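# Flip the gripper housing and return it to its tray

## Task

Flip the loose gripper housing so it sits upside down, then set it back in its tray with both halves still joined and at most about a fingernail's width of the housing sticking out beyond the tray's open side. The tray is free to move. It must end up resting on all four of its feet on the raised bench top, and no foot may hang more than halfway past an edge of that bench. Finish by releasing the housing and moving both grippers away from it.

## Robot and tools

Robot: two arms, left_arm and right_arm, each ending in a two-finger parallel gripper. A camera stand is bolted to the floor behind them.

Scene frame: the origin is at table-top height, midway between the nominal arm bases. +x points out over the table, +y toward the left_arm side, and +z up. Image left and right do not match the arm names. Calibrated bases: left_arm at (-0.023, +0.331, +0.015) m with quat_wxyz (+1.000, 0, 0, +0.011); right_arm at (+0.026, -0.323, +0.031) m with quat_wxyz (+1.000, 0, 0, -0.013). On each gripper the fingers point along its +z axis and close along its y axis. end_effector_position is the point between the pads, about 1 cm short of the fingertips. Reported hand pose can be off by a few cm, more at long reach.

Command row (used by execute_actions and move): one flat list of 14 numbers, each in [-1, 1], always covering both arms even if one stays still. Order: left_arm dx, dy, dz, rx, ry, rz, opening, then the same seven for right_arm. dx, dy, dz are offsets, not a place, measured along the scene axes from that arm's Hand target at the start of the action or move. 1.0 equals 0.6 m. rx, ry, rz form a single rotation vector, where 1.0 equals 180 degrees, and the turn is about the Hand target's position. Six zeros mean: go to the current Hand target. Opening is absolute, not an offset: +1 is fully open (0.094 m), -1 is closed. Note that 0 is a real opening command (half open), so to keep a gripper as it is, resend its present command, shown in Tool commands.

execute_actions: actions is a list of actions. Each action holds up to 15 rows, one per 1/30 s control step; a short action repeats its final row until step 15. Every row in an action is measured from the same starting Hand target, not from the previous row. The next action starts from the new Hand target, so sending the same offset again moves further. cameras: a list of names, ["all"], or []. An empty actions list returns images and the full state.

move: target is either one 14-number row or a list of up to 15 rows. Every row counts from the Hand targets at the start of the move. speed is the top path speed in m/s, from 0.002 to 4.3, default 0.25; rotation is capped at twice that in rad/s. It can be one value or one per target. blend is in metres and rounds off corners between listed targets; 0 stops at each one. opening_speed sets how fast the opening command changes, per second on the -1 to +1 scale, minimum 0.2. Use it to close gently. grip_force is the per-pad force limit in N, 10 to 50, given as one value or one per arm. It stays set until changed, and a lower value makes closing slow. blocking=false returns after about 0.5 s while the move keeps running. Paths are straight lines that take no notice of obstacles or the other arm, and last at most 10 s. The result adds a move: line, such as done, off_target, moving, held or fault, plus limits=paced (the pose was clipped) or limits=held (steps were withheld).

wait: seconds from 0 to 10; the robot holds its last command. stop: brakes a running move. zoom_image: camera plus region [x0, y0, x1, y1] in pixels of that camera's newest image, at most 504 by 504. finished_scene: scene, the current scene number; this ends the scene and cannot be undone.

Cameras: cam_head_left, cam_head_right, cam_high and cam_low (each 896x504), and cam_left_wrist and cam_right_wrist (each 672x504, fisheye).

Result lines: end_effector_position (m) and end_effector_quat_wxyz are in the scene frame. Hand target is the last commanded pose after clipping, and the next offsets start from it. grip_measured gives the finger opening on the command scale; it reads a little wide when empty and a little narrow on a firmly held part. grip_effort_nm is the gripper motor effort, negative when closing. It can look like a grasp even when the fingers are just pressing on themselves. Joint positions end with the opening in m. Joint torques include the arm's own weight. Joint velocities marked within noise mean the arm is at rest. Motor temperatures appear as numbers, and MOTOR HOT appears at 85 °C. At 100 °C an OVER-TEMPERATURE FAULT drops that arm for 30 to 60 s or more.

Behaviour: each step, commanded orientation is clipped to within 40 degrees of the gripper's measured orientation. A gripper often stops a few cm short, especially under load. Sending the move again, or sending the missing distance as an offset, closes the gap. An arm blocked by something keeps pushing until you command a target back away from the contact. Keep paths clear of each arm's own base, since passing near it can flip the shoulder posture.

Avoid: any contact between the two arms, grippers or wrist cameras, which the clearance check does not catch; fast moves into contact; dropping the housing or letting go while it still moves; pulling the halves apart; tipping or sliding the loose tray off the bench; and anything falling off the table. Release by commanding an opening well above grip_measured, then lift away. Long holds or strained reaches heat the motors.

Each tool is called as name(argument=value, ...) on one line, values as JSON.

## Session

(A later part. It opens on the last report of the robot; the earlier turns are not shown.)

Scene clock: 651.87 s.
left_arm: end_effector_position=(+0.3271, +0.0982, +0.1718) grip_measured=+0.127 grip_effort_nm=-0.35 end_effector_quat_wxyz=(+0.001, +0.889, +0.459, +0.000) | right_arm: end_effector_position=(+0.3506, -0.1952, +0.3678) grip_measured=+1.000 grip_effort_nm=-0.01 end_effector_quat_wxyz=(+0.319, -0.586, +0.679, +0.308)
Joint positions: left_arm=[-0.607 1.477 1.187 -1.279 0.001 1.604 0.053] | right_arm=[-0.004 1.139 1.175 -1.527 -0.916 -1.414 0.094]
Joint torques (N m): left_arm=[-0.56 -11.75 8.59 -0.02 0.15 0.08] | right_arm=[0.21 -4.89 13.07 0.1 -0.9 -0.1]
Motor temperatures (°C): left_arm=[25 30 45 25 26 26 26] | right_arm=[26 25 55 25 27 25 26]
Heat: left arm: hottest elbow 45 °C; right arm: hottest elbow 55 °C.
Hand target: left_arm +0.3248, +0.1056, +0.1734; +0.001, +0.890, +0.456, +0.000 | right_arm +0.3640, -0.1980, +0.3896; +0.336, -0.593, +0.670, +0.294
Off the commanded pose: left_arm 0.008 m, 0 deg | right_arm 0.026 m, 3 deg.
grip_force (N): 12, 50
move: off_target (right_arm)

move(target=[0.0109, -0.0077, 0.008, 0, 0, 0, 0.1, 0, 0, 0, 0, 0, 0, 1], speed=0.02)

Scene clock: 657.97 s.
left_arm: end_effector_position=(+0.3251, +0.0995, +0.1718) grip_measured=+0.127 grip_effort_nm=-0.35 end_effector_quat_wxyz=(-0.003, +0.889, +0.458, -0.002) | right_arm: end_effector_position=(+0.3506, -0.1952, +0.3678) grip_measured=+1.000 grip_effort_nm=-0.01 end_effector_quat_wxyz=(+0.319, -0.586, +0.679, +0.308)
Joint positions: left_arm=[-0.607 1.477 1.187 -1.288 0.001 1.605 0.053] | right_arm=[-0.004 1.139 1.175 -1.527 -0.916 -1.414 0.094]
Joint torques (N m): left_arm=[-0.03 -10.7 10.93 -0.25 0.17 0.09] | right_arm=[0.32 -4.54 13.07 0.09 -0.87 -0.11]
Motor temperatures (°C): left_arm=[25 30 45 25 26 26 26] | right_arm=[26 25 55 25 27 25 26]
Heat: left arm: hottest elbow 45 °C; right arm: hottest elbow 55 °C.
Hand target: left_arm +0.3313, +0.1009, +0.1782; +0.001, +0.890, +0.456, +0.000 | right_arm +0.3640, -0.1980, +0.3896; +0.336, -0.593, +0.670, +0.294
Off the commanded pose: left_arm 0.009 m, 1 deg | right_arm 0.026 m, 3 deg.
grip_force (N): 12, 50
move: off_target (right_arm)

move(target=[0.0109, -0.0077, 0.006, 0, 0, 0, 0.1, 0, 0, 0, 0, 0, 0, 1], speed=0.02)

Scene clock: 661.23 s.
left_arm: end_effector_position=(+0.3228, +0.1010, +0.1719) grip_measured=+0.127 grip_effort_nm=-0.35 end_effector_quat_wxyz=(-0.008, +0.889, +0.458, -0.005) | right_arm: end_effector_position=(+0.3506, -0.1952, +0.3678) grip_measured=+1.000 grip_effort_nm=-0.01 end_effector_quat_wxyz=(+0.319, -0.586, +0.679, +0.308)
Joint positions: left_arm=[-0.607 1.477 1.187 -1.3 0.001 1.605 0.053] | right_arm=[-0.004 1.139 1.175 -1.527 -0.916 -1.414 0.094]
Joint torques (N m): left_arm=[-0.32 -9.52 13.01 -0.24 0.14 0.07] | right_arm=[0.21 -4.89 13.03 0.14 -0.88 -0.11]
Motor temperatures (°C): left_arm=[25 30 46 25 26 26 26] | right_arm=[26 25 55 25 27 25 26]
Heat: left arm: hottest elbow 46 °C; right arm: hottest elbow 55 °C.
Hand target: left_arm +0.3379, +0.0963, +0.1818; +0.001, +0.890, +0.456, +0.000 | right_arm +0.3640, -0.1980, +0.3896; +0.336, -0.593, +0.670, +0.294
Off the commanded pose: left_arm 0.019 m, 1 deg | right_arm 0.026 m, 3 deg.
grip_force (N): 12, 50
move: off_target (left_arm, right_arm)

move(target=[0.0055, -0.0038, 0.005, 0, 0, 0, 0.1, 0, 0, 0, 0, 0, 0, 1], speed=0.02)

Scene clock: 665.60 s.
left_arm: end_effector_position=(+0.3211, +0.1022, +0.1718) grip_measured=+0.127 grip_effort_nm=-0.35 end_effector_quat_wxyz=(-0.012, +0.889, +0.458, -0.007) | right_arm: end_effector_position=(+0.3506, -0.1952, +0.3678) grip_measured=+1.000 grip_effort_nm=-0.01 end_effector_quat_wxyz=(+0.319, -0.586, +0.679, +0.308)
Joint positions: left_arm=[-0.607 1.477 1.187 -1.308 0.001 1.605 0.053] | right_arm=[-0.004 1.139 1.175 -1.527 -0.916 -1.414 0.094]
Joint torques (N m): left_arm=[-0.44 -9.47 14.23 -0.25 0.17 0.11] | right_arm=[0.32 -4.78 13.05 0.12 -0.88 -0.11]
Motor temperatures (°C): left_arm=[25 30 46 25 26 26 26] | right_arm=[26 25 55 25 27 25 26]
Heat: left arm: hottest elbow 46 °C; right arm: hottest elbow 55 °C.
Hand target: left_arm +0.3412, +0.0940, +0.1847; +0.001, +0.890, +0.456, +0.000 | right_arm +0.3640, -0.1980, +0.3896; +0.336, -0.593, +0.670, +0.294
Off the commanded pose: left_arm 0.025 m, 2 deg | right_arm 0.026 m, 3 deg.
grip_force (N): 12, 50
move: off_target (left_arm, right_arm)

move(target=[0.0055, -0.0038, 0.005, 0, 0, 0, 0.05, 0, 0, 0, 0, 0, 0, 1], speed=0.02, grip_force=[25, 50])

Scene clock: 673.97 s.
left_arm: end_effector_position=(+0.3246, +0.0999, +0.1750) grip_measured=+0.119 grip_effort_nm=-0.59 end_effector_quat_wxyz=(-0.012, +0.889, +0.458, -0.007) | right_arm: end_effector_position=(+0.3506, -0.1952, +0.3678) grip_measured=+1.000 grip_effort_nm=-0.01 end_effector_quat_wxyz=(+0.319, -0.586, +0.679, +0.308)
Joint positions: left_arm=[-0.607 1.485 1.204 -1.317 0.001 1.605 0.053] | right_arm=[-0.004 1.139 1.175 -1.527 -0.916 -1.414 0.094]
Joint torques (N m): left_arm=[-0.56 -9.64 14.24 -0.29 0.14 0.09] | right_arm=[0.26 -4.84 13.01 0.16 -0.88 -0.1]
Motor temperatures (°C): left_arm=[25 30 48 25 26 26 26] | right_arm=[26 25 55 25 27 25 26]
Heat: left arm: hottest elbow 48 °C; right arm: hottest elbow 55 °C.
Hand target: left_arm +0.3444, +0.0918, +0.1876; +0.000, +0.890, +0.456, +0.000 | right_arm +0.3640, -0.1980, +0.3896; +0.336, -0.593, +0.670, +0.294
Off the commanded pose: left_arm 0.025 m, 2 deg | right_arm 0.026 m, 3 deg.
grip_force (N): 25, 50
move: off_target (left_arm, right_arm)

move(target=[0.0109, -0.0077, 0.0, 0, 0, 0, 0.05, 0, 0, 0, 0, 0, 0, 1], speed=0.02)

Scene clock: 680.97 s.
left_arm: end_effector_position=(+0.3312, +0.0955, +0.1749) grip_measured=+0.119 grip_effort_nm=-0.59 end_effector_quat_wxyz=(-0.012, +0.889, +0.458, -0.007) | right_arm: end_effector_position=(+0.3506, -0.1952, +0.3678) grip_measured=+1.000 grip_effort_nm=-0.01 end_effector_quat_wxyz=(+0.319, -0.586, +0.679, +0.308)
Joint positions: left_arm=[-0.607 1.506 1.227 -1.32 0.001 1.605 0.053] | right_arm=[-0.004 1.139 1.175 -1.527 -0.916 -1.414 0.094]
Joint torques (N m): left_arm=[-0.79 -9.47 14.24 -0.29 0.15 0.09] | right_arm=[0.09 -4.72 12.98 0.14 -0.89 -0.11]
Motor temperatures (°C): left_arm=[25 30 50 25 26 26 26] | right_arm=[26 25 55 25 27 25 26]
Heat: left arm: hottest elbow 50 °C; right arm: hottest elbow 55 °C.
Hand target: left_arm +0.3510, +0.0871, +0.1876; +0.001, +0.890, +0.456, +0.000 | right_arm +0.3640, -0.1980, +0.3896; +0.336, -0.593, +0.670, +0.294
Off the commanded pose: left_arm 0.025 m, 2 deg | right_arm 0.026 m, 3 deg.
grip_force (N): 25, 50
move: off_target (left_arm, right_arm)

wait(seconds=0.1, cameras=["cam_left_wrist"])

zoom_image(camera="cam_left_wrist", region=[230, 200, 470, 430])

Scene clock: 683.93 s.
left_arm: end_effector_position=(+0.3312, +0.0955, +0.1750) grip_measured=+0.119 grip_effort_nm=-0.59 end_effector_quat_wxyz=(-0.012, +0.889, +0.458, -0.007) | right_arm: end_effector_position=(+0.3506, -0.1952, +0.3678) grip_measured=+1.000 grip_effort_nm=-0.01 end_effector_quat_wxyz=(+0.319, -0.586, +0.679, +0.308)
Joint positions: left_arm=[-0.607 1.506 1.227 -1.32 0.001 1.605 0.053] | right_arm=[-0.004 1.139 1.175 -1.527 -0.916 -1.414 0.094]
Joint torques (N m): left_arm=[-0.85 -10.05 14.23 -0.24 0.17 0.07] | right_arm=[0.09 -5.01 12.98 0.1 -0.89 -0.1]
Motor temperatures (°C): left_arm=[25 30 51 25 26 26 26] | right_arm=[26 25 55 25 27 25 26]
Heat: left arm: hottest elbow 51 °C; right arm: hottest elbow 55 °C.
Hand target: left_arm +0.3510, +0.0871, +0.1876; +0.000, +0.890, +0.456, +0.000 | right_arm +0.3640, -0.1980, +0.3896; +0.336, -0.593, +0.670, +0.294
Tool commands: left_gripper/opening=+0.05 right_gripper/opening=+1.0
Off the commanded pose: left_arm 0.025 m, 2 deg | right_arm 0.026 m, 3 deg.
grip_force (N): 25, 50
wait: 0.10 s; at rest from the start
camera_calibration:
cam_left_wrist: T_world_to_cam=[[-0.745933, 0.665965, 0.00860613, 0.188341], [0.584165, 0.647995, 0.488727, -0.300965], [0.319898, 0.369585, -0.872395, 0.130143], [0, 0, 0, 1]] pos_world=[0.27467, 0.0214959, 0.259005]
Images, in order (width x height): cam_left_wrist 672x504.

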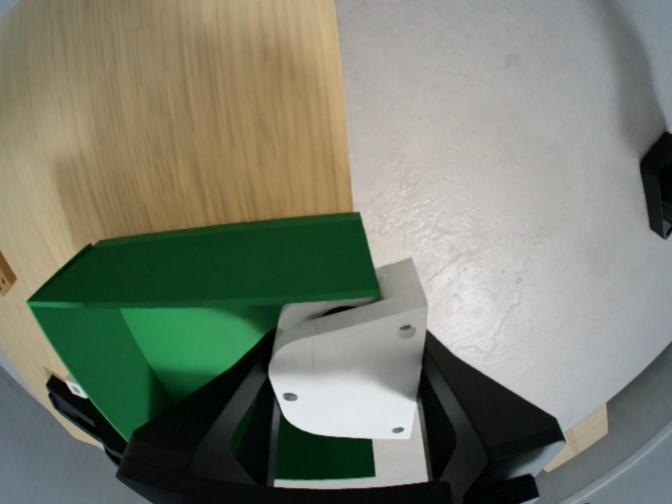

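Scaled by 2.100 from the camera's 672x504 image, which has a finer 960x720 frame.

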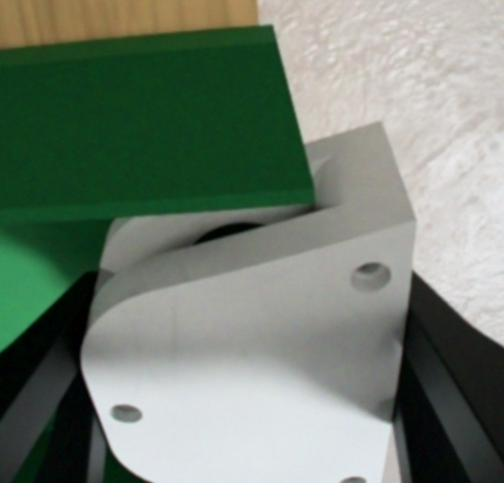

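move(target=[-0.006, 0.0042, -0.022, 0, 0, 0, 0.05, 0, 0, 0, 0, 0, 0, 1], speed=0.02)

Scene clock: 698.83 s.
left_arm: end_effector_position=(+0.3350, +0.0930, +0.1749) grip_measured=+0.119 grip_effort_nm=-0.59 end_effector_quat_wxyz=(-0.004, +0.889, +0.458, -0.003) | right_arm: end_effector_position=(+0.3506, -0.1952, +0.3678) grip_measured=+1.000 grip_effort_nm=-0.01 end_effector_quat_wxyz=(+0.319, -0.586, +0.679, +0.308)
Joint positions: left_arm=[-0.607 1.506 1.227 -1.302 0.001 1.605 0.053] | right_arm=[-0.004 1.139 1.175 -1.527 -0.916 -1.414 0.094]
Joint torques (N m): left_arm=[-0.15 -10.05 11.51 0.43 0.13 0.07] | right_arm=[0.32 -4.84 12.94 0.23 -0.88 -0.1]
Motor temperatures (°C): left_arm=[25 30 55 25 26 26 26] | right_arm=[26 25 55 25 27 25 26]
Heat: left arm: hottest elbow 55 °C; right arm: hottest elbow 55 °C.
Hand target: left_arm +0.3474, +0.0897, +0.1744; +0.000, +0.890, +0.456, +0.000 | right_arm +0.3640, -0.1980, +0.3896; +0.336, -0.593, +0.670, +0.294
Off the commanded pose: left_arm 0.013 m, 1 deg | right_arm 0.026 m, 3 deg.
grip_force (N): 25, 50
move: off_target (left_arm, right_arm)

move(target=[-0.0082, 0.0057, -0.014, 0, 0, 0, 0.05, 0, 0, 0, 0, 0, 0, 1], speed=0.02)

Scene clock: 702.83 s.
left_arm: end_effector_position=(+0.3399, +0.0898, +0.1750) grip_measured=+0.119 grip_effort_nm=-0.59 end_effector_quat_wxyz=(+0.006, +0.889, +0.458, +0.003) | right_arm: end_effector_position=(+0.3506, -0.1952, +0.3678) grip_measured=+1.000 grip_effort_nm=-0.01 end_effector_quat_wxyz=(+0.319, -0.586, +0.679, +0.308)
Joint positions: left_arm=[-0.607 1.506 1.227 -1.278 0.001 1.605 0.053] | right_arm=[-0.004 1.139 1.175 -1.527 -0.916 -1.414 0.094]
Joint torques (N m): left_arm=[-0.62 -10.23 9.11 0.35 0.2 0.08] | right_arm=[0.15 -4.72 13.05 0.06 -0.87 -0.1]
Motor temperatures (°C): left_arm=[25 30 54 25 26 26 26] | right_arm=[26 25 55 25 27 25 26]
Heat: left arm: hottest elbow 54 °C; right arm: hottest elbow 55 °C.
Hand target: left_arm +0.3425, +0.0930, +0.1660; +0.001, +0.890, +0.456, +0.000 | right_arm +0.3640, -0.1980, +0.3896; +0.336, -0.593, +0.670, +0.294
Off the commanded pose: left_arm 0.010 m, 1 deg | right_arm 0.026 m, 3 deg.
grip_force (N): 25, 50
move: off_target (right_arm)

move(target=[-0.0137, 0.0096, -0.008, 0, 0, 0, 0.05, 0, 0, 0, 0, 0, 0, 1], speed=0.02)

Scene clock: 706.87 s.
left_arm: end_effector_position=(+0.3370, +0.0917, +0.1685) grip_measured=+0.119 grip_effort_nm=-0.59 end_effector_quat_wxyz=(+0.005, +0.889, +0.458, +0.002) | right_arm: end_effector_position=(+0.3506, -0.1952, +0.3678) grip_measured=+1.000 grip_effort_nm=-0.01 end_effector_quat_wxyz=(+0.319, -0.586, +0.679, +0.308)
Joint positions: left_arm=[-0.607 1.504 1.207 -1.264 0.001 1.605 0.053] | right_arm=[-0.004 1.139 1.175 -1.527 -0.916 -1.414 0.094]
Joint torques (N m): left_arm=[-0.26 -11.46 7.79 0.46 0.2 0.08] | right_arm=[0.09 -4.72 13.07 0.12 -0.88 -0.11]
Motor temperatures (°C): left_arm=[25 30 54 25 26 26 26] | right_arm=[26 25 55 25 27 25 26]
Heat: left arm: hottest elbow 54 °C; right arm: hottest elbow 55 °C.
Hand target: left_arm +0.3343, +0.0988, +0.1612; +0.000, +0.890, +0.456, +0.000 | right_arm +0.3640, -0.1980, +0.3896; +0.336, -0.593, +0.670, +0.294
Off the commanded pose: left_arm 0.010 m, 1 deg | right_arm 0.026 m, 3 deg.
grip_force (N): 25, 50
move: off_target (right_arm)

move(target=[-0.0109, 0.0077, 0.011, 0, 0, 0, 0.05, 0, 0, 0, 0, 0, 0, 1], speed=0.02)

Scene clock: 709.83 s.
left_arm: end_effector_position=(+0.3318, +0.0951, +0.1689) grip_measured=+0.119 grip_effort_nm=-0.59 end_effector_quat_wxyz=(+0.005, +0.889, +0.458, +0.002) | right_arm: end_effector_position=(+0.3506, -0.1952, +0.3678) grip_measured=+1.000 grip_effort_nm=-0.01 end_effector_quat_wxyz=(+0.319, -0.586, +0.679, +0.308)
Joint positions: left_arm=[-0.607 1.488 1.191 -1.264 0.001 1.605 0.053] | right_arm=[-0.004 1.139 1.175 -1.527 -0.916 -1.414 0.094]
Joint torques (N m): left_arm=[-0.15 -12.16 8.23 -0.1 0.18 0.1] | right_arm=[0.21 -4.72 13 0.12 -0.89 -0.11]
Motor temperatures (°C): left_arm=[25 30 53 25 26 26 26] | right_arm=[26 25 55 25 27 25 26]
Heat: left arm: hottest elbow 53 °C; right arm: hottest elbow 55 °C.
Hand target: left_arm +0.3277, +0.1034, +0.1679; +0.001, +0.890, +0.456, +0.000 | right_arm +0.3640, -0.1980, +0.3896; +0.336, -0.593, +0.670, +0.294
Off the commanded pose: left_arm 0.009 m, 1 deg | right_arm 0.026 m, 3 deg.
grip_force (N): 25, 50
move: off_target (right_arm)

wait(seconds=0.1, cameras=["cam_left_wrist"])

zoom_image(camera="cam_left_wrist", region=[230, 200, 470, 430])

Scene clock: 712.37 s.
left_arm: end_effector_position=(+0.3318, +0.0951, +0.1689) grip_measured=+0.119 grip_effort_nm=-0.59 end_effector_quat_wxyz=(+0.005, +0.889, +0.458, +0.002) | right_arm: end_effector_position=(+0.3506, -0.1952, +0.3678) grip_measured=+1.000 grip_effort_nm=-0.01 end_effector_quat_wxyz=(+0.319, -0.586, +0.679, +0.308)
Joint positions: left_arm=[-0.607 1.488 1.191 -1.264 0.001 1.605 0.053] | right_arm=[-0.004 1.139 1.175 -1.527 -0.916 -1.414 0.094]
Joint torques (N m): left_arm=[-0.32 -12.51 8.24 -0.13 0.14 0.1] | right_arm=[0.21 -5.01 13.09 0.1 -0.88 -0.12]
Motor temperatures (°C): left_arm=[25 30 52 25 26 26 26] | right_arm=[26 25 55 25 27 25 26]
Heat: left arm: hottest elbow 52 °C; right arm: hottest elbow 55 °C.
Hand target: left_arm +0.3277, +0.1034, +0.1679; +0.001, +0.890, +0.456, +0.000 | right_arm +0.3640, -0.1980, +0.3896; +0.336, -0.593, +0.670, +0.294
Tool commands: left_gripper/opening=+0.05 right_gripper/opening=+1.0
Off the commanded pose: left_arm 0.009 m, 1 deg | right_arm 0.026 m, 3 deg.
grip_force (N): 25, 50
wait: 0.10 s; at rest from the start
camera_calibration:
cam_left_wrist: T_world_to_cam=[[-0.745604, 0.665752, -0.0291442, 0.195409], [0.568553, 0.658342, 0.493288, -0.294669], [0.347594, 0.351228, -0.869377, 0.116837], [0, 0, 0, 1]] pos_world=[0.272621, 0.0228625, 0.252627]
Images, in order (width x height): cam_left_wrist 672x504.

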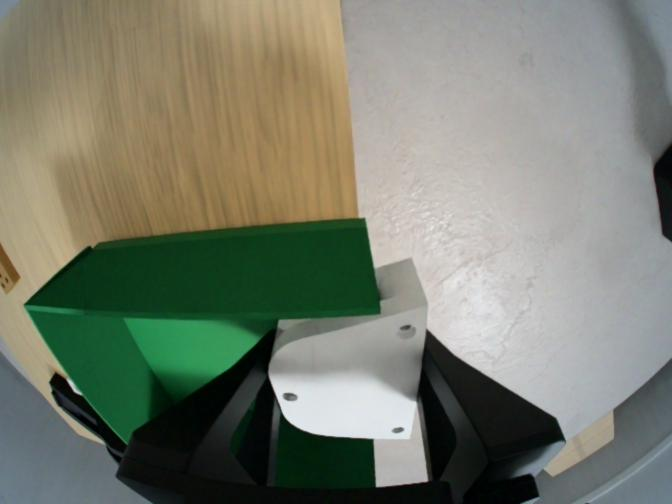

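Scaled by 2.100 from the camera's 672x504 image, which has a finer 960x720 frame.

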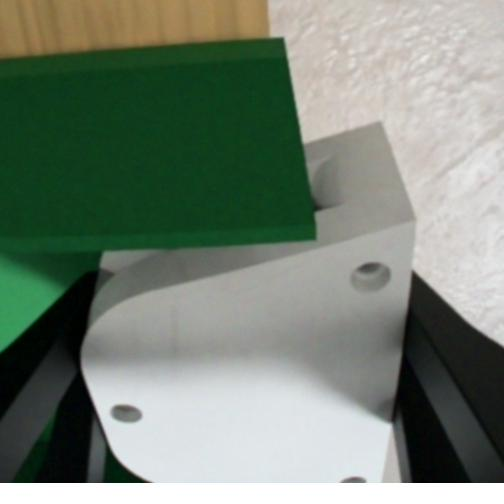

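move(target=[-0.0048, 0.0033, 0.005, 0, 0, 0, 0.05, 0, 0, 0, 0, 0, 0, 1], speed=0.02, cameras=["cam_left_wrist"])

zoom_image(camera="cam_left_wrist", region=[230, 200, 470, 430])

Scene clock: 720.07 s.
left_arm: end_effector_position=(+0.3288, +0.0971, +0.1702) grip_measured=+0.119 grip_effort_nm=-0.59 end_effector_quat_wxyz=(+0.004, +0.889, +0.458, +0.002) | right_arm: end_effector_position=(+0.3506, -0.1952, +0.3678) grip_measured=+1.000 grip_effort_nm=-0.01 end_effector_quat_wxyz=(+0.319, -0.586, +0.679, +0.308)
Joint positions: left_arm=[-0.607 1.479 1.185 -1.268 0.001 1.605 0.053] | right_arm=[-0.004 1.139 1.175 -1.527 -0.916 -1.414 0.094]
Joint torques (N m): left_arm=[-0.32 -12.28 8.4 -0.21 0.17 0.09] | right_arm=[0.32 -4.84 13.01 0.17 -0.89 -0.09]
Motor temperatures (°C): left_arm=[25 31 51 25 26 26 26] | right_arm=[26 25 56 25 27 25 26]
Heat: left arm: hottest elbow 51 °C; right arm: hottest elbow 56 °C.
Hand target: left_arm +0.3247, +0.1055, +0.1708; +0.000, +0.890, +0.456, -0.001 | right_arm +0.3640, -0.1980, +0.3896; +0.336, -0.593, +0.670, +0.294
Off the commanded pose: left_arm 0.009 m, 1 deg | right_arm 0.026 m, 3 deg.
grip_force (N): 25, 50
move: off_target (right_arm)
camera_calibration:
cam_left_wrist: T_world_to_cam=[[-0.745687, 0.665738, -0.0272923, 0.191569], [0.5693, 0.65788, 0.493042, -0.295039], [0.346192, 0.352118, -0.869577, 0.118714], [0, 0, 0, 1]] pos_world=[0.269718, 0.0247641, 0.253926]
Images, in order (width x height): cam_left_wrist 672x504.

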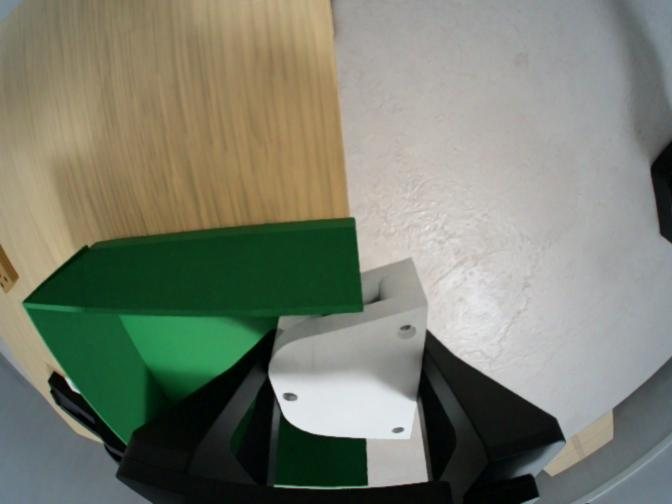

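Scaled by 2.100 from the camera's 672x504 image, which has a finer 960x720 frame.

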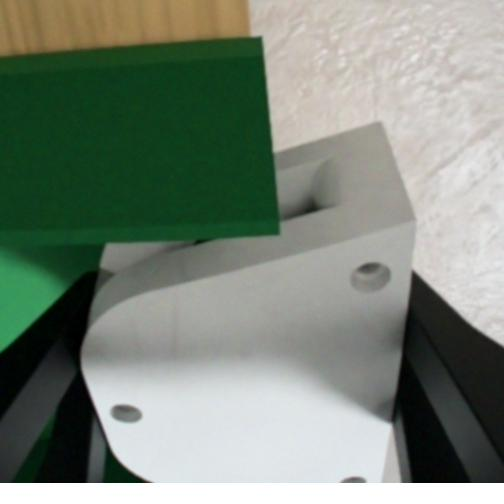

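move(target=[0, 0, 0, 0, 0, 0, 0.3, 0, 0, 0, 0, 0, 0, 1], speed=0.02, opening_speed=0.2, cameras=["cam_left_wrist"])

zoom_image(camera="cam_left_wrist", region=[230, 200, 470, 430])

Scene clock: 728.60 s.
left_arm: end_effector_position=(+0.3287, +0.0971, +0.1708) grip_measured=+0.297 grip_effort_nm=0.12 end_effector_quat_wxyz=(+0.004, +0.889, +0.458, +0.002) | right_arm: end_effector_position=(+0.3506, -0.1952, +0.3678) grip_measured=+1.000 grip_effort_nm=-0.01 end_effector_quat_wxyz=(+0.319, -0.586, +0.679, +0.308)
Joint positions: left_arm=[-0.607 1.478 1.185 -1.268 0.001 1.605 0.061] | right_arm=[-0.004 1.139 1.175 -1.527 -0.916 -1.414 0.094]
Joint torques (N m): left_arm=[-0.56 -12.4 8.39 -0.2 0.19 0.08] | right_arm=[0.15 -4.89 12.93 0.12 -0.87 -0.1]
Motor temperatures (°C): left_arm=[25 31 49 25 26 26 26] | right_arm=[26 25 56 25 27 25 26]
Heat: left arm: hottest elbow 49 °C; right arm: hottest elbow 56 °C.
Hand target: left_arm +0.3248, +0.1055, +0.1707; +0.000, +0.890, +0.456, -0.001 | right_arm +0.3640, -0.1980, +0.3896; +0.336, -0.593, +0.670, +0.294
Off the commanded pose: left_arm 0.009 m, 1 deg | right_arm 0.026 m, 3 deg.
grip_force (N): 25, 50
move: off_target (right_arm)
camera_calibration:
cam_left_wrist: T_world_to_cam=[[-0.745647, 0.66572, -0.0287641, 0.191811], [0.568674, 0.658261, 0.493257, -0.295239], [0.347306, 0.351438, -0.869408, 0.118909], [0, 0, 0, 1]] pos_world=[0.26962, 0.0248628, 0.254527]
Images, in order (width x height): cam_left_wrist 672x504.

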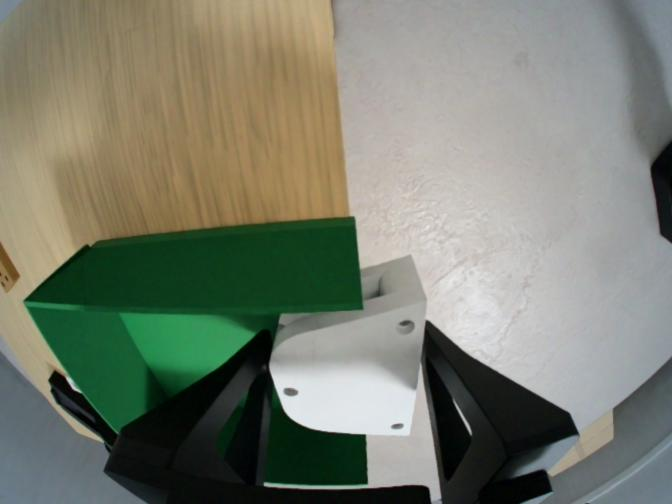

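Scaled by 2.100 from the camera's 672x504 image, which has a finer 960x720 frame.

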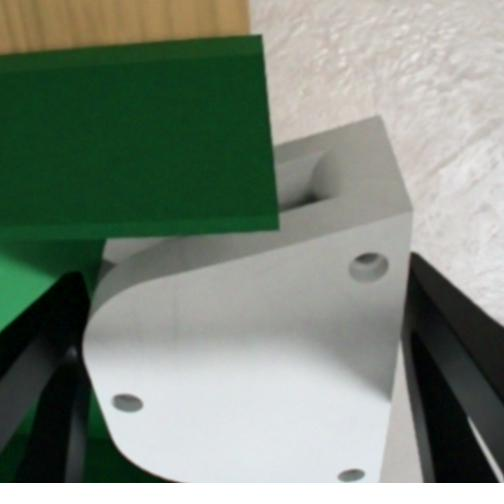

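move(target=[0, 0, 0, 0, 0, 0, 1, 0, 0, 0, 0, 0, 0, 1], speed=0.02, opening_speed=0.5)

move(target=[0.015, -0.0105, 0.035, 0, 0, 0, 1, 0, 0, 0, 0, 0, 0, 1], speed=0.03, cameras=["cam_left_wrist"])

Scene clock: 735.60 s.
left_arm: end_effector_position=(+0.3287, +0.0971, +0.1708) grip_measured=+0.996 grip_effort_nm=0.12 end_effector_quat_wxyz=(+0.004, +0.889, +0.458, +0.002) | right_arm: end_effector_position=(+0.3506, -0.1952, +0.3678) grip_measured=+1.000 grip_effort_nm=-0.01 end_effector_quat_wxyz=(+0.319, -0.586, +0.679, +0.308)
Joint positions: left_arm=[-0.607 1.478 1.185 -1.268 0.001 1.605 0.094] | right_arm=[-0.004 1.139 1.175 -1.527 -0.916 -1.414 0.094]
Joint torques (N m): left_arm=[-0.56 -12.16 8.47 -0.18 0.17 0.09] | right_arm=[0.44 -4.54 12.98 0.02 -0.88 -0.1]
Motor temperatures (°C): left_arm=[25 31 48 25 26 26 26] | right_arm=[26 25 56 25 27 25 26]
Heat: left arm: hottest elbow 48 °C; right arm: hottest elbow 56 °C.
Hand target: left_arm +0.3248, +0.1055, +0.1707; +0.000, +0.890, +0.456, -0.001 | right_arm +0.3640, -0.1980, +0.3896; +0.336, -0.593, +0.670, +0.294
Off the commanded pose: left_arm 0.009 m, 1 deg | right_arm 0.026 m, 3 deg.
grip_force (N): 25, 50
move: off_target (right_arm)

Scene clock: 736.83 s.
left_arm: end_effector_position=(+0.3168, +0.1050, +0.1711) grip_measured=+0.997 grip_effort_nm=0.12 end_effector_quat_wxyz=(-0.021, +0.888, +0.458, -0.012) | right_arm: end_effector_position=(+0.3506, -0.1952, +0.3678) grip_measured=+1.000 grip_effort_nm=-0.01 end_effector_quat_wxyz=(+0.319, -0.586, +0.679, +0.308)
Joint positions: left_arm=[-0.607 1.478 1.185 -1.326 0.001 1.605 0.094] | right_arm=[-0.004 1.139 1.175 -1.527 -0.916 -1.414 0.094]
Joint torques (N m): left_arm=[-0.09 -11.22 13.59 -0.24 0.15 0.08] | right_arm=[0.15 -4.6 12.96 0.14 -0.9 -0.11]
Motor temperatures (°C): left_arm=[25 31 48 25 26 26 26] | right_arm=[26 25 56 25 27 25 26]
Heat: left arm: hottest elbow 48 °C; right arm: hottest elbow 56 °C.
Hand target: left_arm +0.3337, +0.0992, +0.1917; +0.000, +0.890, +0.456, -0.001 | right_arm +0.3640, -0.1980, +0.3896; +0.336, -0.593, +0.670, +0.294
Off the commanded pose: left_arm 0.027 m, 3 deg | right_arm 0.026 m, 3 deg.
grip_force (N): 25, 50
move: off_target (left_arm, right_arm)
camera_calibration:
cam_left_wrist: T_world_to_cam=[[-0.745662, 0.665726, 0.0282319, 0.16792], [0.592199, 0.642693, 0.486052, -0.298396], [0.305433, 0.379149, -0.873474, 0.131543], [0, 0, 0, 1]] pos_world=[0.261744, 0.0301134, 0.255194]
Images, in order (width x height): cam_left_wrist 672x504.

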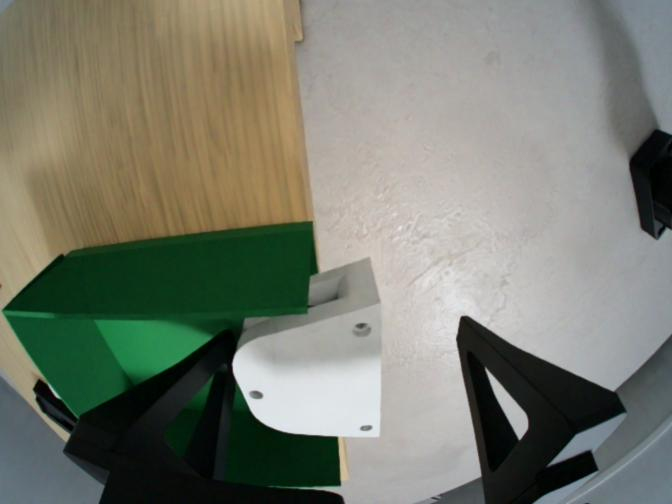

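move(target=[0.015, -0.0105, 0.02, 0, 0, 0, 1, 0, 0, 0, 0, 0, 0, 1], speed=0.03)

Scene clock: 747.87 s.
left_arm: end_effector_position=(+0.3242, +0.1001, +0.1891) grip_measured=+0.997 grip_effort_nm=0.12 end_effector_quat_wxyz=(-0.014, +0.889, +0.458, -0.008) | right_arm: end_effector_position=(+0.3506, -0.1952, +0.3678) grip_measured=+1.000 grip_effort_nm=-0.01 end_effector_quat_wxyz=(+0.319, -0.586, +0.679, +0.308)
Joint positions: left_arm=[-0.607 1.478 1.234 -1.359 0.001 1.605 0.094] | right_arm=[-0.004 1.139 1.175 -1.527 -0.916 -1.414 0.094]
Joint torques (N m): left_arm=[-0.62 -10.11 14.09 -0.27 0.17 0.08] | right_arm=[0.44 -4.66 13.05 0.14 -0.88 -0.1]
Motor temperatures (°C): left_arm=[25 31 49 25 26 26 26] | right_arm=[26 25 56 25 27 25 26]
Heat: left arm: hottest elbow 49 °C; right arm: hottest elbow 56 °C.
Hand target: left_arm +0.3428, +0.0928, +0.2038; +0.000, +0.890, +0.456, +0.000 | right_arm +0.3640, -0.1980, +0.3896; +0.336, -0.593, +0.670, +0.294
Off the commanded pose: left_arm 0.025 m, 2 deg | right_arm 0.026 m, 3 deg.
grip_force (N): 25, 50
move: off_target (left_arm, right_arm)

Now rise clear of the housing and look.

move(target=[0.01, -0.007, 0.13, 0, 0, 0, 1, 0, 0, 0, 0, 0, 0, 1], speed=0.08, cameras=["cam_left_wrist", "cam_right_wrist"])

zoom_image(camera="cam_left_wrist", region=[180, 160, 440, 400])

zoom_image(camera="cam_right_wrist", region=[270, 70, 450, 210])

Scene clock: 753.20 s.
left_arm: end_effector_position=(+0.3328, +0.0944, +0.2654) grip_measured=+0.997 grip_effort_nm=0.12 end_effector_quat_wxyz=(-0.015, +0.889, +0.458, -0.009) | right_arm: end_effector_position=(+0.3506, -0.1952, +0.3678) grip_measured=+1.000 grip_effort_nm=-0.01 end_effector_quat_wxyz=(+0.319, -0.586, +0.679, +0.308)
Joint positions: left_arm=[-0.607 1.478 1.436 -1.564 0.001 1.605 0.094] | right_arm=[-0.004 1.139 1.175 -1.527 -0.916 -1.414 0.094]
Joint torques (N m): left_arm=[-0.62 -10.17 14.5 -0.35 0.16 0.1] | right_arm=[0.21 -4.78 13.01 0.13 -0.9 -0.1]
Motor temperatures (°C): left_arm=[25 30 50 25 26 26 26] | right_arm=[26 25 56 25 27 25 26]
Heat: left arm: hottest elbow 50 °C; right arm: hottest elbow 56 °C.
Hand target: left_arm +0.3488, +0.0886, +0.2818; +0.000, +0.890, +0.456, +0.000 | right_arm +0.3640, -0.1980, +0.3896; +0.336, -0.593, +0.670, +0.294
Off the commanded pose: left_arm 0.024 m, 2 deg | right_arm 0.026 m, 3 deg.
grip_force (N): 25, 50
move: off_target (left_arm, right_arm)
camera_calibration:
cam_left_wrist: T_world_to_cam=[[-0.745857, 0.665929, 0.0153837, 0.187663], [0.586973, 0.646155, 0.487798, -0.345877], [0.314898, 0.372857, -0.872821, 0.210318], [0, 0, 0, 1]] pos_world=[0.276761, 0.0201018, 0.349401]
cam_right_wrist: T_world_to_cam=[[0.983548, -0.151602, -0.0982347, -0.338564], [-0.178165, -0.903907, -0.388856, 0.0652482], [-0.0298435, 0.399961, -0.916046, 0.548168], [0, 0, 0, 1]] pos_world=[0.360978, -0.211594, 0.494261]
Images, in order (width x height): cam_left_wrist 672x504, cam_right_wrist 672x504.

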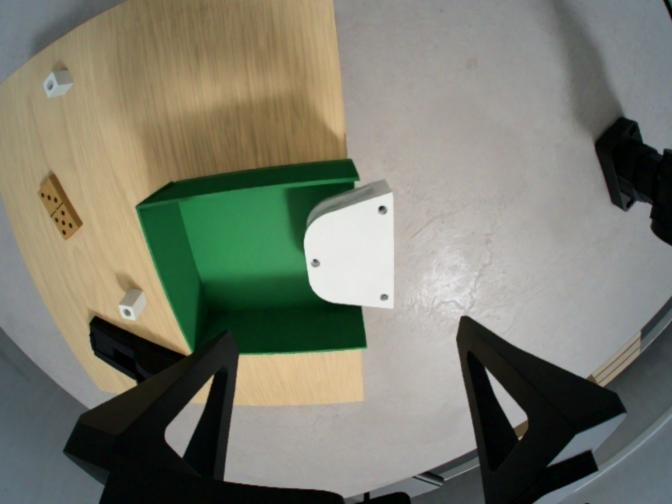

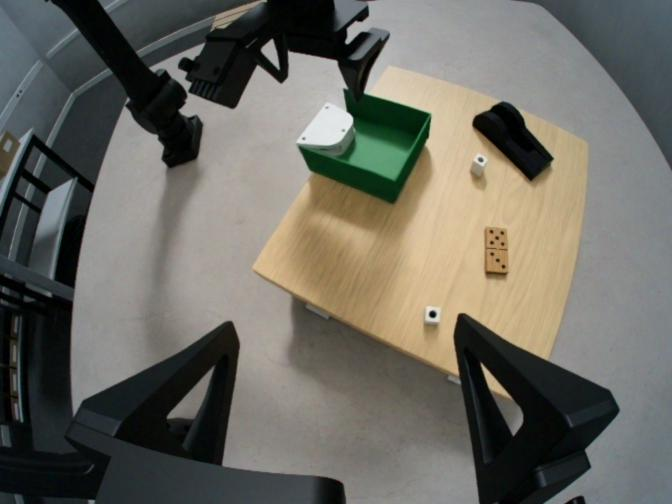

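Scaled by 1.938 from the camera's 672x504 image, which has a finer 960x720 frame.

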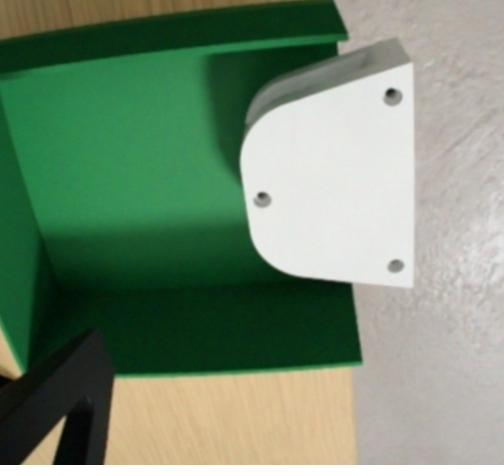

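Scaled by 2.800 from the camera's 672x504 image, which has a finer 960x720 frame.

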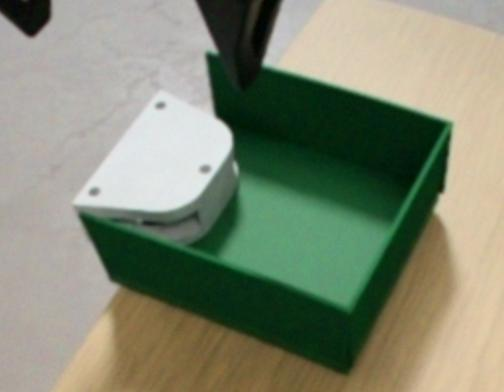

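move(target=[-0.1212, 0.0877, 0.0053, -0.2918, -0.4061, 0, 0.35, 0, 0, 0, 0, 0, 0, 1], speed=0.22, cameras=["cam_left_wrist", "cam_right_wrist"])

zoom_image(camera="cam_right_wrist", region=[230, 50, 450, 220])

Scene clock: 792.67 s.
left_arm: end_effector_position=(+0.2750, +0.1369, +0.2941) grip_measured=+0.353 grip_effort_nm=-0.16 end_effector_quat_wxyz=(+0.631, +0.631, +0.312, +0.325) | right_arm: end_effector_position=(+0.3506, -0.1952, +0.3678) grip_measured=+1.000 grip_effort_nm=-0.01 end_effector_quat_wxyz=(+0.319, -0.586, +0.679, +0.308)
Joint positions: left_arm=[-0.54 0.594 0.269 0.333 0.118 1.587 0.064] | right_arm=[-0.004 1.139 1.175 -1.527 -0.916 -1.414 0.094]
Joint torques (N m): left_arm=[-0.15 -0.38 9.58 2.26 0.11 -0.38] | right_arm=[0.21 -4.72 12.96 0.14 -0.89 -0.11]
Motor temperatures (°C): left_arm=[25 30 54 25 26 26 26] | right_arm=[26 25 56 25 27 25 26]
Heat: left arm: hottest elbow 54 °C; right arm: hottest elbow 56 °C.
Hand target: left_arm +0.2761, +0.1413, +0.2851; +0.630, +0.629, +0.322, +0.322 | right_arm +0.3640, -0.1980, +0.3896; +0.336, -0.593, +0.670, +0.294
Off the commanded pose: left_arm 0.010 m, 1 deg | right_arm 0.026 m, 3 deg.
grip_force (N): 25, 50
move: off_target (right_arm)
camera_calibration:
cam_left_wrist: T_world_to_cam=[[0.0976696, 0.0859174, -0.991503, 0.259318], [0.115714, 0.988529, 0.0970583, -0.15574], [0.988469, -0.124211, 0.0866074, -0.161619], [0, 0, 0, 1]] pos_world=[0.152449, 0.111599, 0.286227]
cam_right_wrist: T_world_to_cam=[[0.983548, -0.151602, -0.0982347, -0.338564], [-0.178165, -0.903907, -0.388856, 0.0652482], [-0.0298435, 0.399961, -0.916046, 0.548168], [0, 0, 0, 1]] pos_world=[0.360978, -0.211594, 0.494261]
Images, in order (width x height): cam_left_wrist 672x504, cam_right_wrist 672x504.

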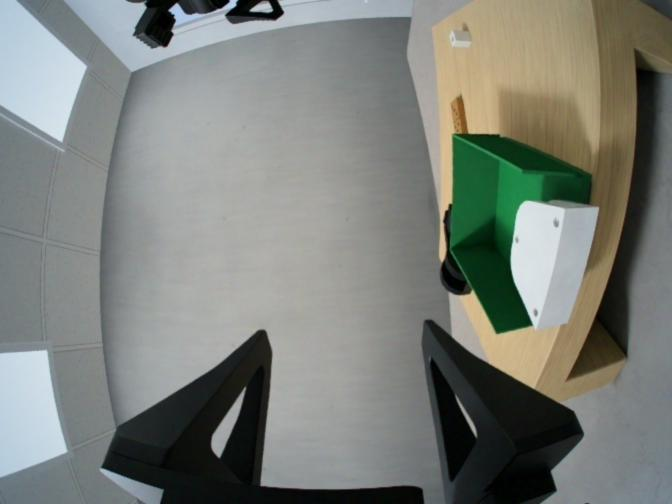

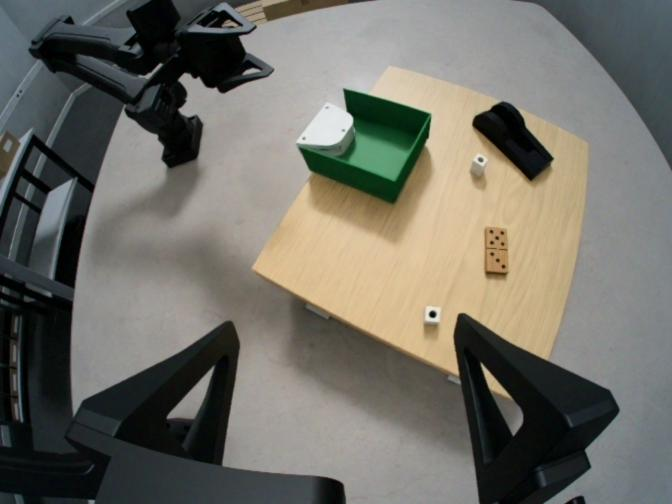

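Scaled by 2.291 from the camera's 672x504 image, which has a finer 960x720 frame.

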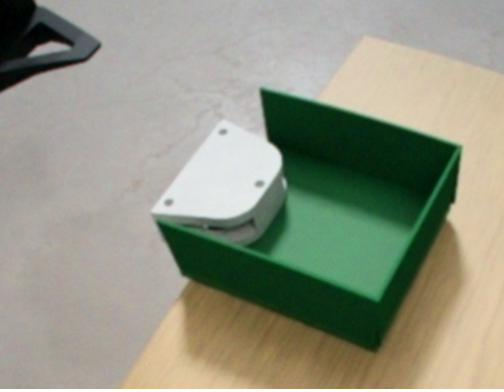

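zoom_image(camera="cam_left_wrist", region=[440, 120, 660, 350])

Scaled by 2.191 from the camera's 672x504 image, which has a finer 960x720 frame.

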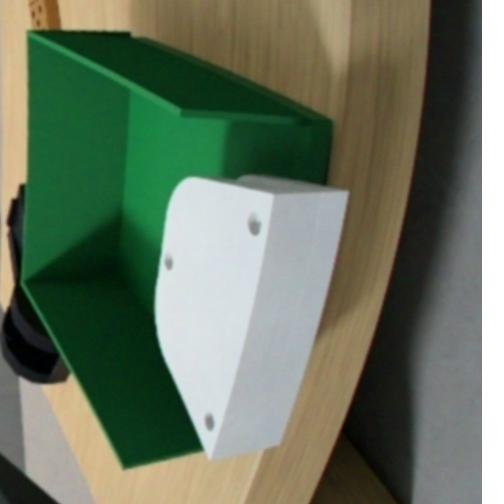

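move(target=[0.0035, 0.003, -0.165, 0, 0, 0, 0.35, 0, 0, 0, 0, 0, 0, 1], speed=0.12, cameras=["cam_left_wrist"])

zoom_image(camera="cam_left_wrist", region=[240, 150, 500, 410])

Scene clock: 820.23 s.
left_arm: end_effector_position=(+0.2794, +0.1375, +0.1934) grip_measured=+0.353 grip_effort_nm=-0.16 end_effector_quat_wxyz=(+0.632, +0.630, +0.311, +0.326) | right_arm: end_effector_position=(+0.3506, -0.1952, +0.3678) grip_measured=+1.000 grip_effort_nm=-0.01 end_effector_quat_wxyz=(+0.319, -0.586, +0.679, +0.308)
Joint positions: left_arm=[-0.526 1.089 0.084 1.018 0.132 1.586 0.064] | right_arm=[-0.004 1.139 1.175 -1.527 -0.916 -1.414 0.094]
Joint torques (N m): left_arm=[-0.26 -1.49 6.15 2.37 0.1 -0.38] | right_arm=[0.21 -4.66 13.01 0.21 -0.89 -0.12]
Motor temperatures (°C): left_arm=[25 29 52 25 26 26 26] | right_arm=[26 25 56 25 27 25 26]
Heat: left arm: hottest elbow 52 °C; right arm: hottest elbow 56 °C.
Hand target: left_arm +0.2782, +0.1431, +0.1860; +0.630, +0.629, +0.322, +0.322 | right_arm +0.3640, -0.1980, +0.3896; +0.336, -0.593, +0.670, +0.294
Off the commanded pose: left_arm 0.009 m, 1 deg | right_arm 0.026 m, 3 deg.
grip_force (N): 25, 50
move: off_target (right_arm)
camera_calibration:
cam_left_wrist: T_world_to_cam=[[0.101168, 0.0837188, -0.991341, 0.158377], [0.115057, 0.988782, 0.0952446, -0.146532], [0.988194, -0.123697, 0.0904007, -0.157874], [0, 0, 0, 1]] pos_world=[0.156847, 0.112101, 0.185234]
Images, in order (width x height): cam_left_wrist 672x504.

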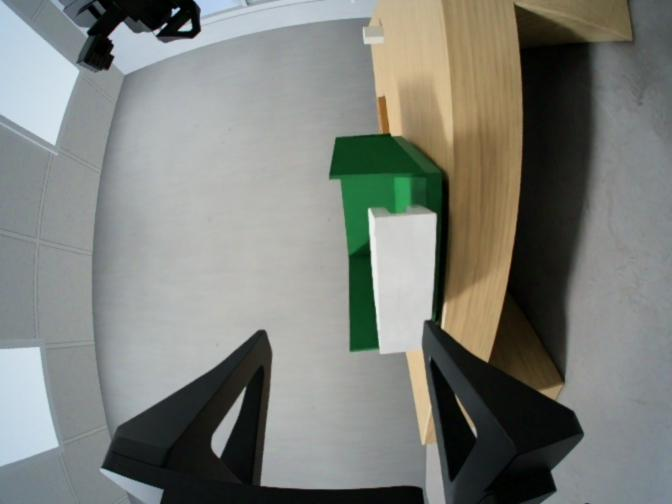

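Scaled by 1.938 from the camera's 672x504 image, which has a finer 960x720 frame.

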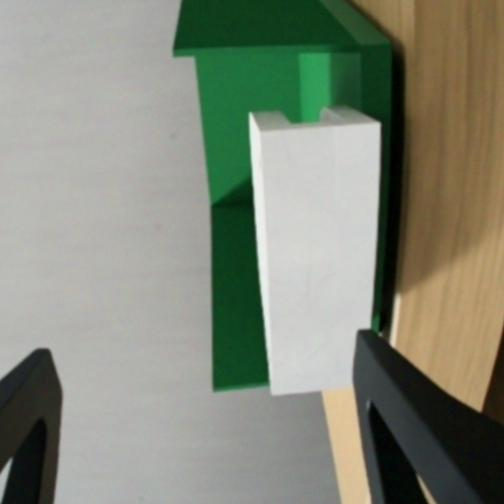

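move(target=[0.0136, -0.0095, -0.045, 0, 0, 0, 0.35, 0, 0, 0, 0, 0, 0, 1], speed=0.06, cameras=["cam_left_wrist", "cam_right_wrist"])

zoom_image(camera="cam_left_wrist", region=[240, 170, 460, 390])

Scene clock: 835.43 s.
left_arm: end_effector_position=(+0.2876, +0.1333, +0.1643) grip_measured=+0.353 grip_effort_nm=-0.16 end_effector_quat_wxyz=(+0.631, +0.630, +0.312, +0.326) | right_arm: end_effector_position=(+0.3506, -0.1952, +0.3678) grip_measured=+1.000 grip_effort_nm=-0.01 end_effector_quat_wxyz=(+0.319, -0.586, +0.679, +0.308)
Joint positions: left_arm=[-0.526 1.39 0.084 1.316 0.13 1.586 0.064] | right_arm=[-0.004 1.139 1.175 -1.527 -0.916 -1.414 0.094]
Joint torques (N m): left_arm=[-0.67 -3.49 3.97 2.22 -0.06 -0.38] | right_arm=[0.15 -4.6 13 0.13 -0.88 -0.1]
Motor temperatures (°C): left_arm=[25 29 49 25 26 26 26] | right_arm=[26 25 56 25 27 25 26]
Heat: left arm: hottest elbow 49 °C; right arm: hottest elbow 56 °C.
Hand target: left_arm +0.2863, +0.1374, +0.1590; +0.630, +0.629, +0.322, +0.322 | right_arm +0.3640, -0.1980, +0.3896; +0.336, -0.593, +0.670, +0.294
Off the commanded pose: left_arm 0.007 m, 1 deg | right_arm 0.026 m, 3 deg.
grip_force (N): 25, 50
move: off_target (right_arm)
camera_calibration:
cam_left_wrist: T_world_to_cam=[[0.0989492, 0.0850576, -0.991451, 0.129491], [0.113364, 0.98889, 0.0961519, -0.140259], [0.988614, -0.121909, 0.0882074, -0.16393], [0, 0, 0, 1]] pos_world=[0.165151, 0.107702, 0.15633]
cam_right_wrist: T_world_to_cam=[[0.983548, -0.151602, -0.0982347, -0.338564], [-0.178165, -0.903907, -0.388856, 0.0652482], [-0.0298435, 0.399961, -0.916046, 0.548168], [0, 0, 0, 1]] pos_world=[0.360978, -0.211594, 0.494261]
Images, in order (width x height): cam_left_wrist 672x504, cam_right_wrist 672x504.

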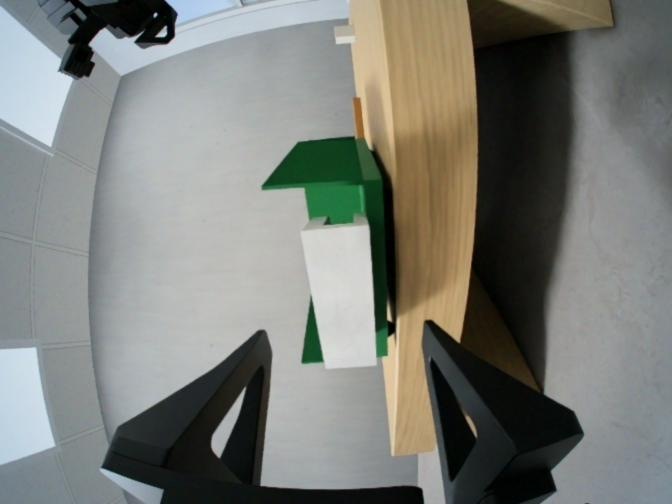

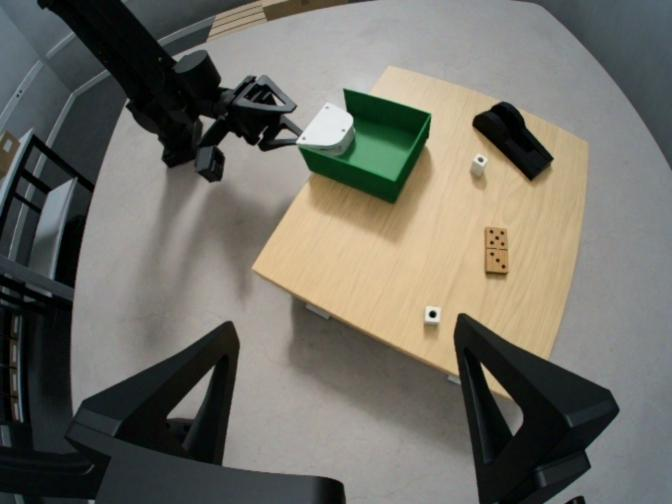

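Scaled by 2.291 from the camera's 672x504 image, which has a finer 960x720 frame.

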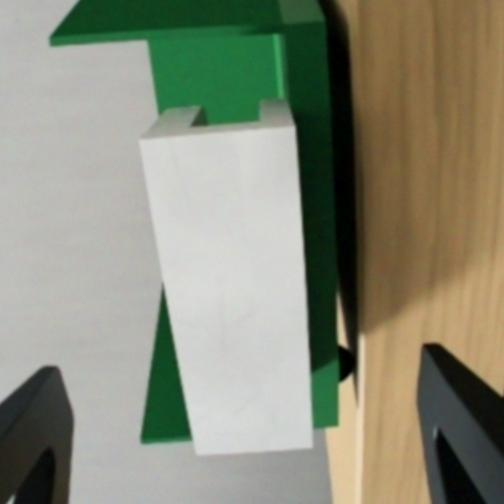

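move(target=[0.03, -0.021, 0.004, 0, 0, 0, 0.35, 0, 0, 0, 0, 0, 0, 1], speed=0.04, cameras=["cam_left_wrist"])

zoom_image(camera="cam_left_wrist", region=[240, 200, 460, 420])

Scene clock: 848.40 s.
left_arm: end_effector_position=(+0.2949, +0.1315, +0.1595) grip_measured=+0.353 grip_effort_nm=-0.16 end_effector_quat_wxyz=(+0.625, +0.633, +0.319, +0.327) | right_arm: end_effector_position=(+0.3506, -0.1952, +0.3678) grip_measured=+1.000 grip_effort_nm=-0.01 end_effector_quat_wxyz=(+0.319, -0.586, +0.679, +0.308)
Joint positions: left_arm=[-0.526 1.42 0.102 1.314 0.119 1.586 0.064] | right_arm=[-0.004 1.139 1.175 -1.527 -0.916 -1.414 0.094]
Joint torques (N m): left_arm=[-1.73 -3.19 6.89 1.43 -0.07 -0.36] | right_arm=[0.15 -4.66 13 0.13 -0.89 -0.11]
Motor temperatures (°C): left_arm=[25 29 47 25 26 26 26] | right_arm=[26 25 56 25 27 25 26]
Heat: left arm: hottest elbow 47 °C; right arm: hottest elbow 56 °C.
Hand target: left_arm +0.3043, +0.1248, +0.1614; +0.630, +0.629, +0.322, +0.322 | right_arm +0.3640, -0.1980, +0.3896; +0.336, -0.593, +0.670, +0.294
Off the commanded pose: left_arm 0.012 m, 1 deg | right_arm 0.026 m, 3 deg.
grip_force (N): 25, 50
move: off_target (left_arm, right_arm)
camera_calibration:
cam_left_wrist: T_world_to_cam=[[0.085748, 0.0927137, -0.991994, 0.12709], [0.103601, 0.989434, 0.10143, -0.13688], [0.990916, -0.111469, 0.0752367, -0.170844], [0, 0, 0, 1]] pos_world=[0.172576, 0.104607, 0.15281]
Images, in order (width x height): cam_left_wrist 672x504.

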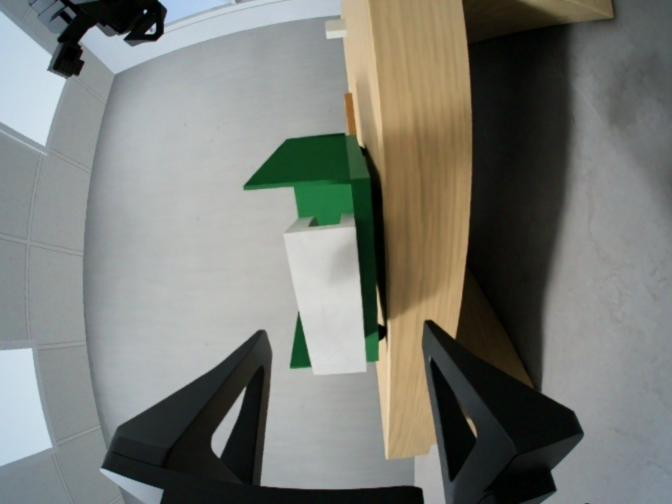

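Scaled by 2.291 from the camera's 672x504 image, which has a finer 960x720 frame.

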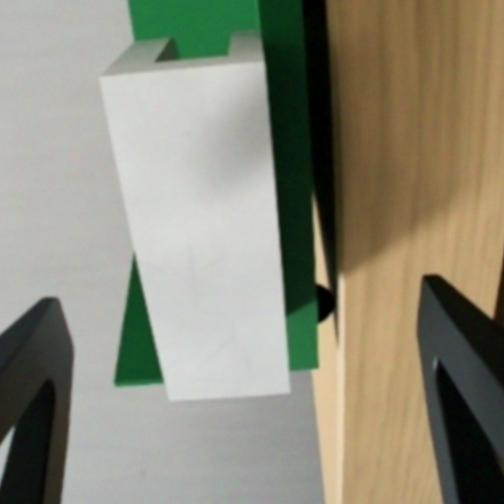

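move(target=[0.0082, -0.0057, 0.014, 0, 0, 0, 0.35, 0, 0, 0, 0, 0, 0, 1], speed=0.04)

Scene clock: 851.77 s.
left_arm: end_effector_position=(+0.2996, +0.1293, +0.1564) grip_measured=+0.353 grip_effort_nm=-0.16 end_effector_quat_wxyz=(+0.616, +0.641, +0.325, +0.322) | right_arm: end_effector_position=(+0.3506, -0.1952, +0.3678) grip_measured=+1.000 grip_effort_nm=-0.01 end_effector_quat_wxyz=(+0.319, -0.586, +0.679, +0.308)
Joint positions: left_arm=[-0.526 1.395 0.118 1.244 0.117 1.586 0.064] | right_arm=[-0.004 1.139 1.175 -1.527 -0.916 -1.414 0.094]
Joint torques (N m): left_arm=[-2.08 -5.83 7.42 1.4 -0.07 -0.35] | right_arm=[0.09 -4.66 12.97 0.17 -0.89 -0.1]
Motor temperatures (°C): left_arm=[25 29 47 25 26 26 26] | right_arm=[26 25 56 25 27 25 26]
Heat: left arm: hottest elbow 47 °C; right arm: hottest elbow 56 °C.
Hand target: left_arm +0.3093, +0.1214, +0.1698; +0.630, +0.629, +0.322, +0.322 | right_arm +0.3640, -0.1980, +0.3896; +0.336, -0.593, +0.670, +0.294
Off the commanded pose: left_arm 0.018 m, 2 deg | right_arm 0.026 m, 3 deg.
grip_force (N): 25, 50
move: off_target (left_arm, right_arm)

move(target=[0.0, 0.0, 0.016, 0, 0, 0, 0.35, 0, 0, 0, 0, 0, 0, 1], speed=0.04)

Scene clock: 855.93 s.
left_arm: end_effector_position=(+0.2981, +0.1301, +0.1629) grip_measured=+0.353 grip_effort_nm=-0.16 end_effector_quat_wxyz=(+0.615, +0.643, +0.326, +0.321) | right_arm: end_effector_position=(+0.3506, -0.1952, +0.3678) grip_measured=+1.000 grip_effort_nm=-0.01 end_effector_quat_wxyz=(+0.319, -0.586, +0.679, +0.308)
Joint positions: left_arm=[-0.526 1.324 0.118 1.167 0.117 1.586 0.064] | right_arm=[-0.004 1.139 1.175 -1.527 -0.916 -1.414 0.094]
Joint torques (N m): left_arm=[-1.96 -5.13 8.5 1.29 -0.04 -0.36] | right_arm=[0.26 -4.72 13.03 0.1 -0.89 -0.12]
Motor temperatures (°C): left_arm=[25 29 47 25 26 26 26] | right_arm=[26 25 56 25 27 25 26]
Heat: left arm: hottest elbow 47 °C; right arm: hottest elbow 56 °C.
Hand target: left_arm +0.3093, +0.1214, +0.1795; +0.630, +0.629, +0.322, +0.322 | right_arm +0.3640, -0.1980, +0.3896; +0.336, -0.593, +0.670, +0.294
Off the commanded pose: left_arm 0.022 m, 2 deg | right_arm 0.026 m, 3 deg.
grip_force (N): 25, 50
move: off_target (left_arm, right_arm)

move(target=[0.0082, -0.0057, 0.014, 0, 0, 0, 0.35, 0, 0, 0, 0, 0, 0, 1], speed=0.04)

Scene clock: 859.07 s.
left_arm: end_effector_position=(+0.3035, +0.1277, +0.1701) grip_measured=+0.353 grip_effort_nm=-0.16 end_effector_quat_wxyz=(+0.614, +0.642, +0.327, +0.321) | right_arm: end_effector_position=(+0.3506, -0.1952, +0.3678) grip_measured=+1.000 grip_effort_nm=-0.01 end_effector_quat_wxyz=(+0.319, -0.586, +0.679, +0.308)
Joint positions: left_arm=[-0.526 1.283 0.137 1.106 0.114 1.586 0.064] | right_arm=[-0.004 1.139 1.175 -1.527 -0.916 -1.414 0.094]
Joint torques (N m): left_arm=[-1.85 -5.13 9.1 1.4 -0.05 -0.37] | right_arm=[0.09 -4.66 13.01 0.13 -0.89 -0.09]
Motor temperatures (°C): left_arm=[25 29 47 25 26 26 26] | right_arm=[26 25 56 25 27 25 26]
Heat: left arm: hottest elbow 47 °C; right arm: hottest elbow 56 °C.
Hand target: left_arm +0.3143, +0.1180, +0.1879; +0.630, +0.629, +0.322, +0.322 | right_arm +0.3640, -0.1980, +0.3896; +0.336, -0.593, +0.670, +0.294
Off the commanded pose: left_arm 0.023 m, 2 deg | right_arm 0.026 m, 3 deg.
grip_force (N): 25, 50
move: off_target (left_arm, right_arm)


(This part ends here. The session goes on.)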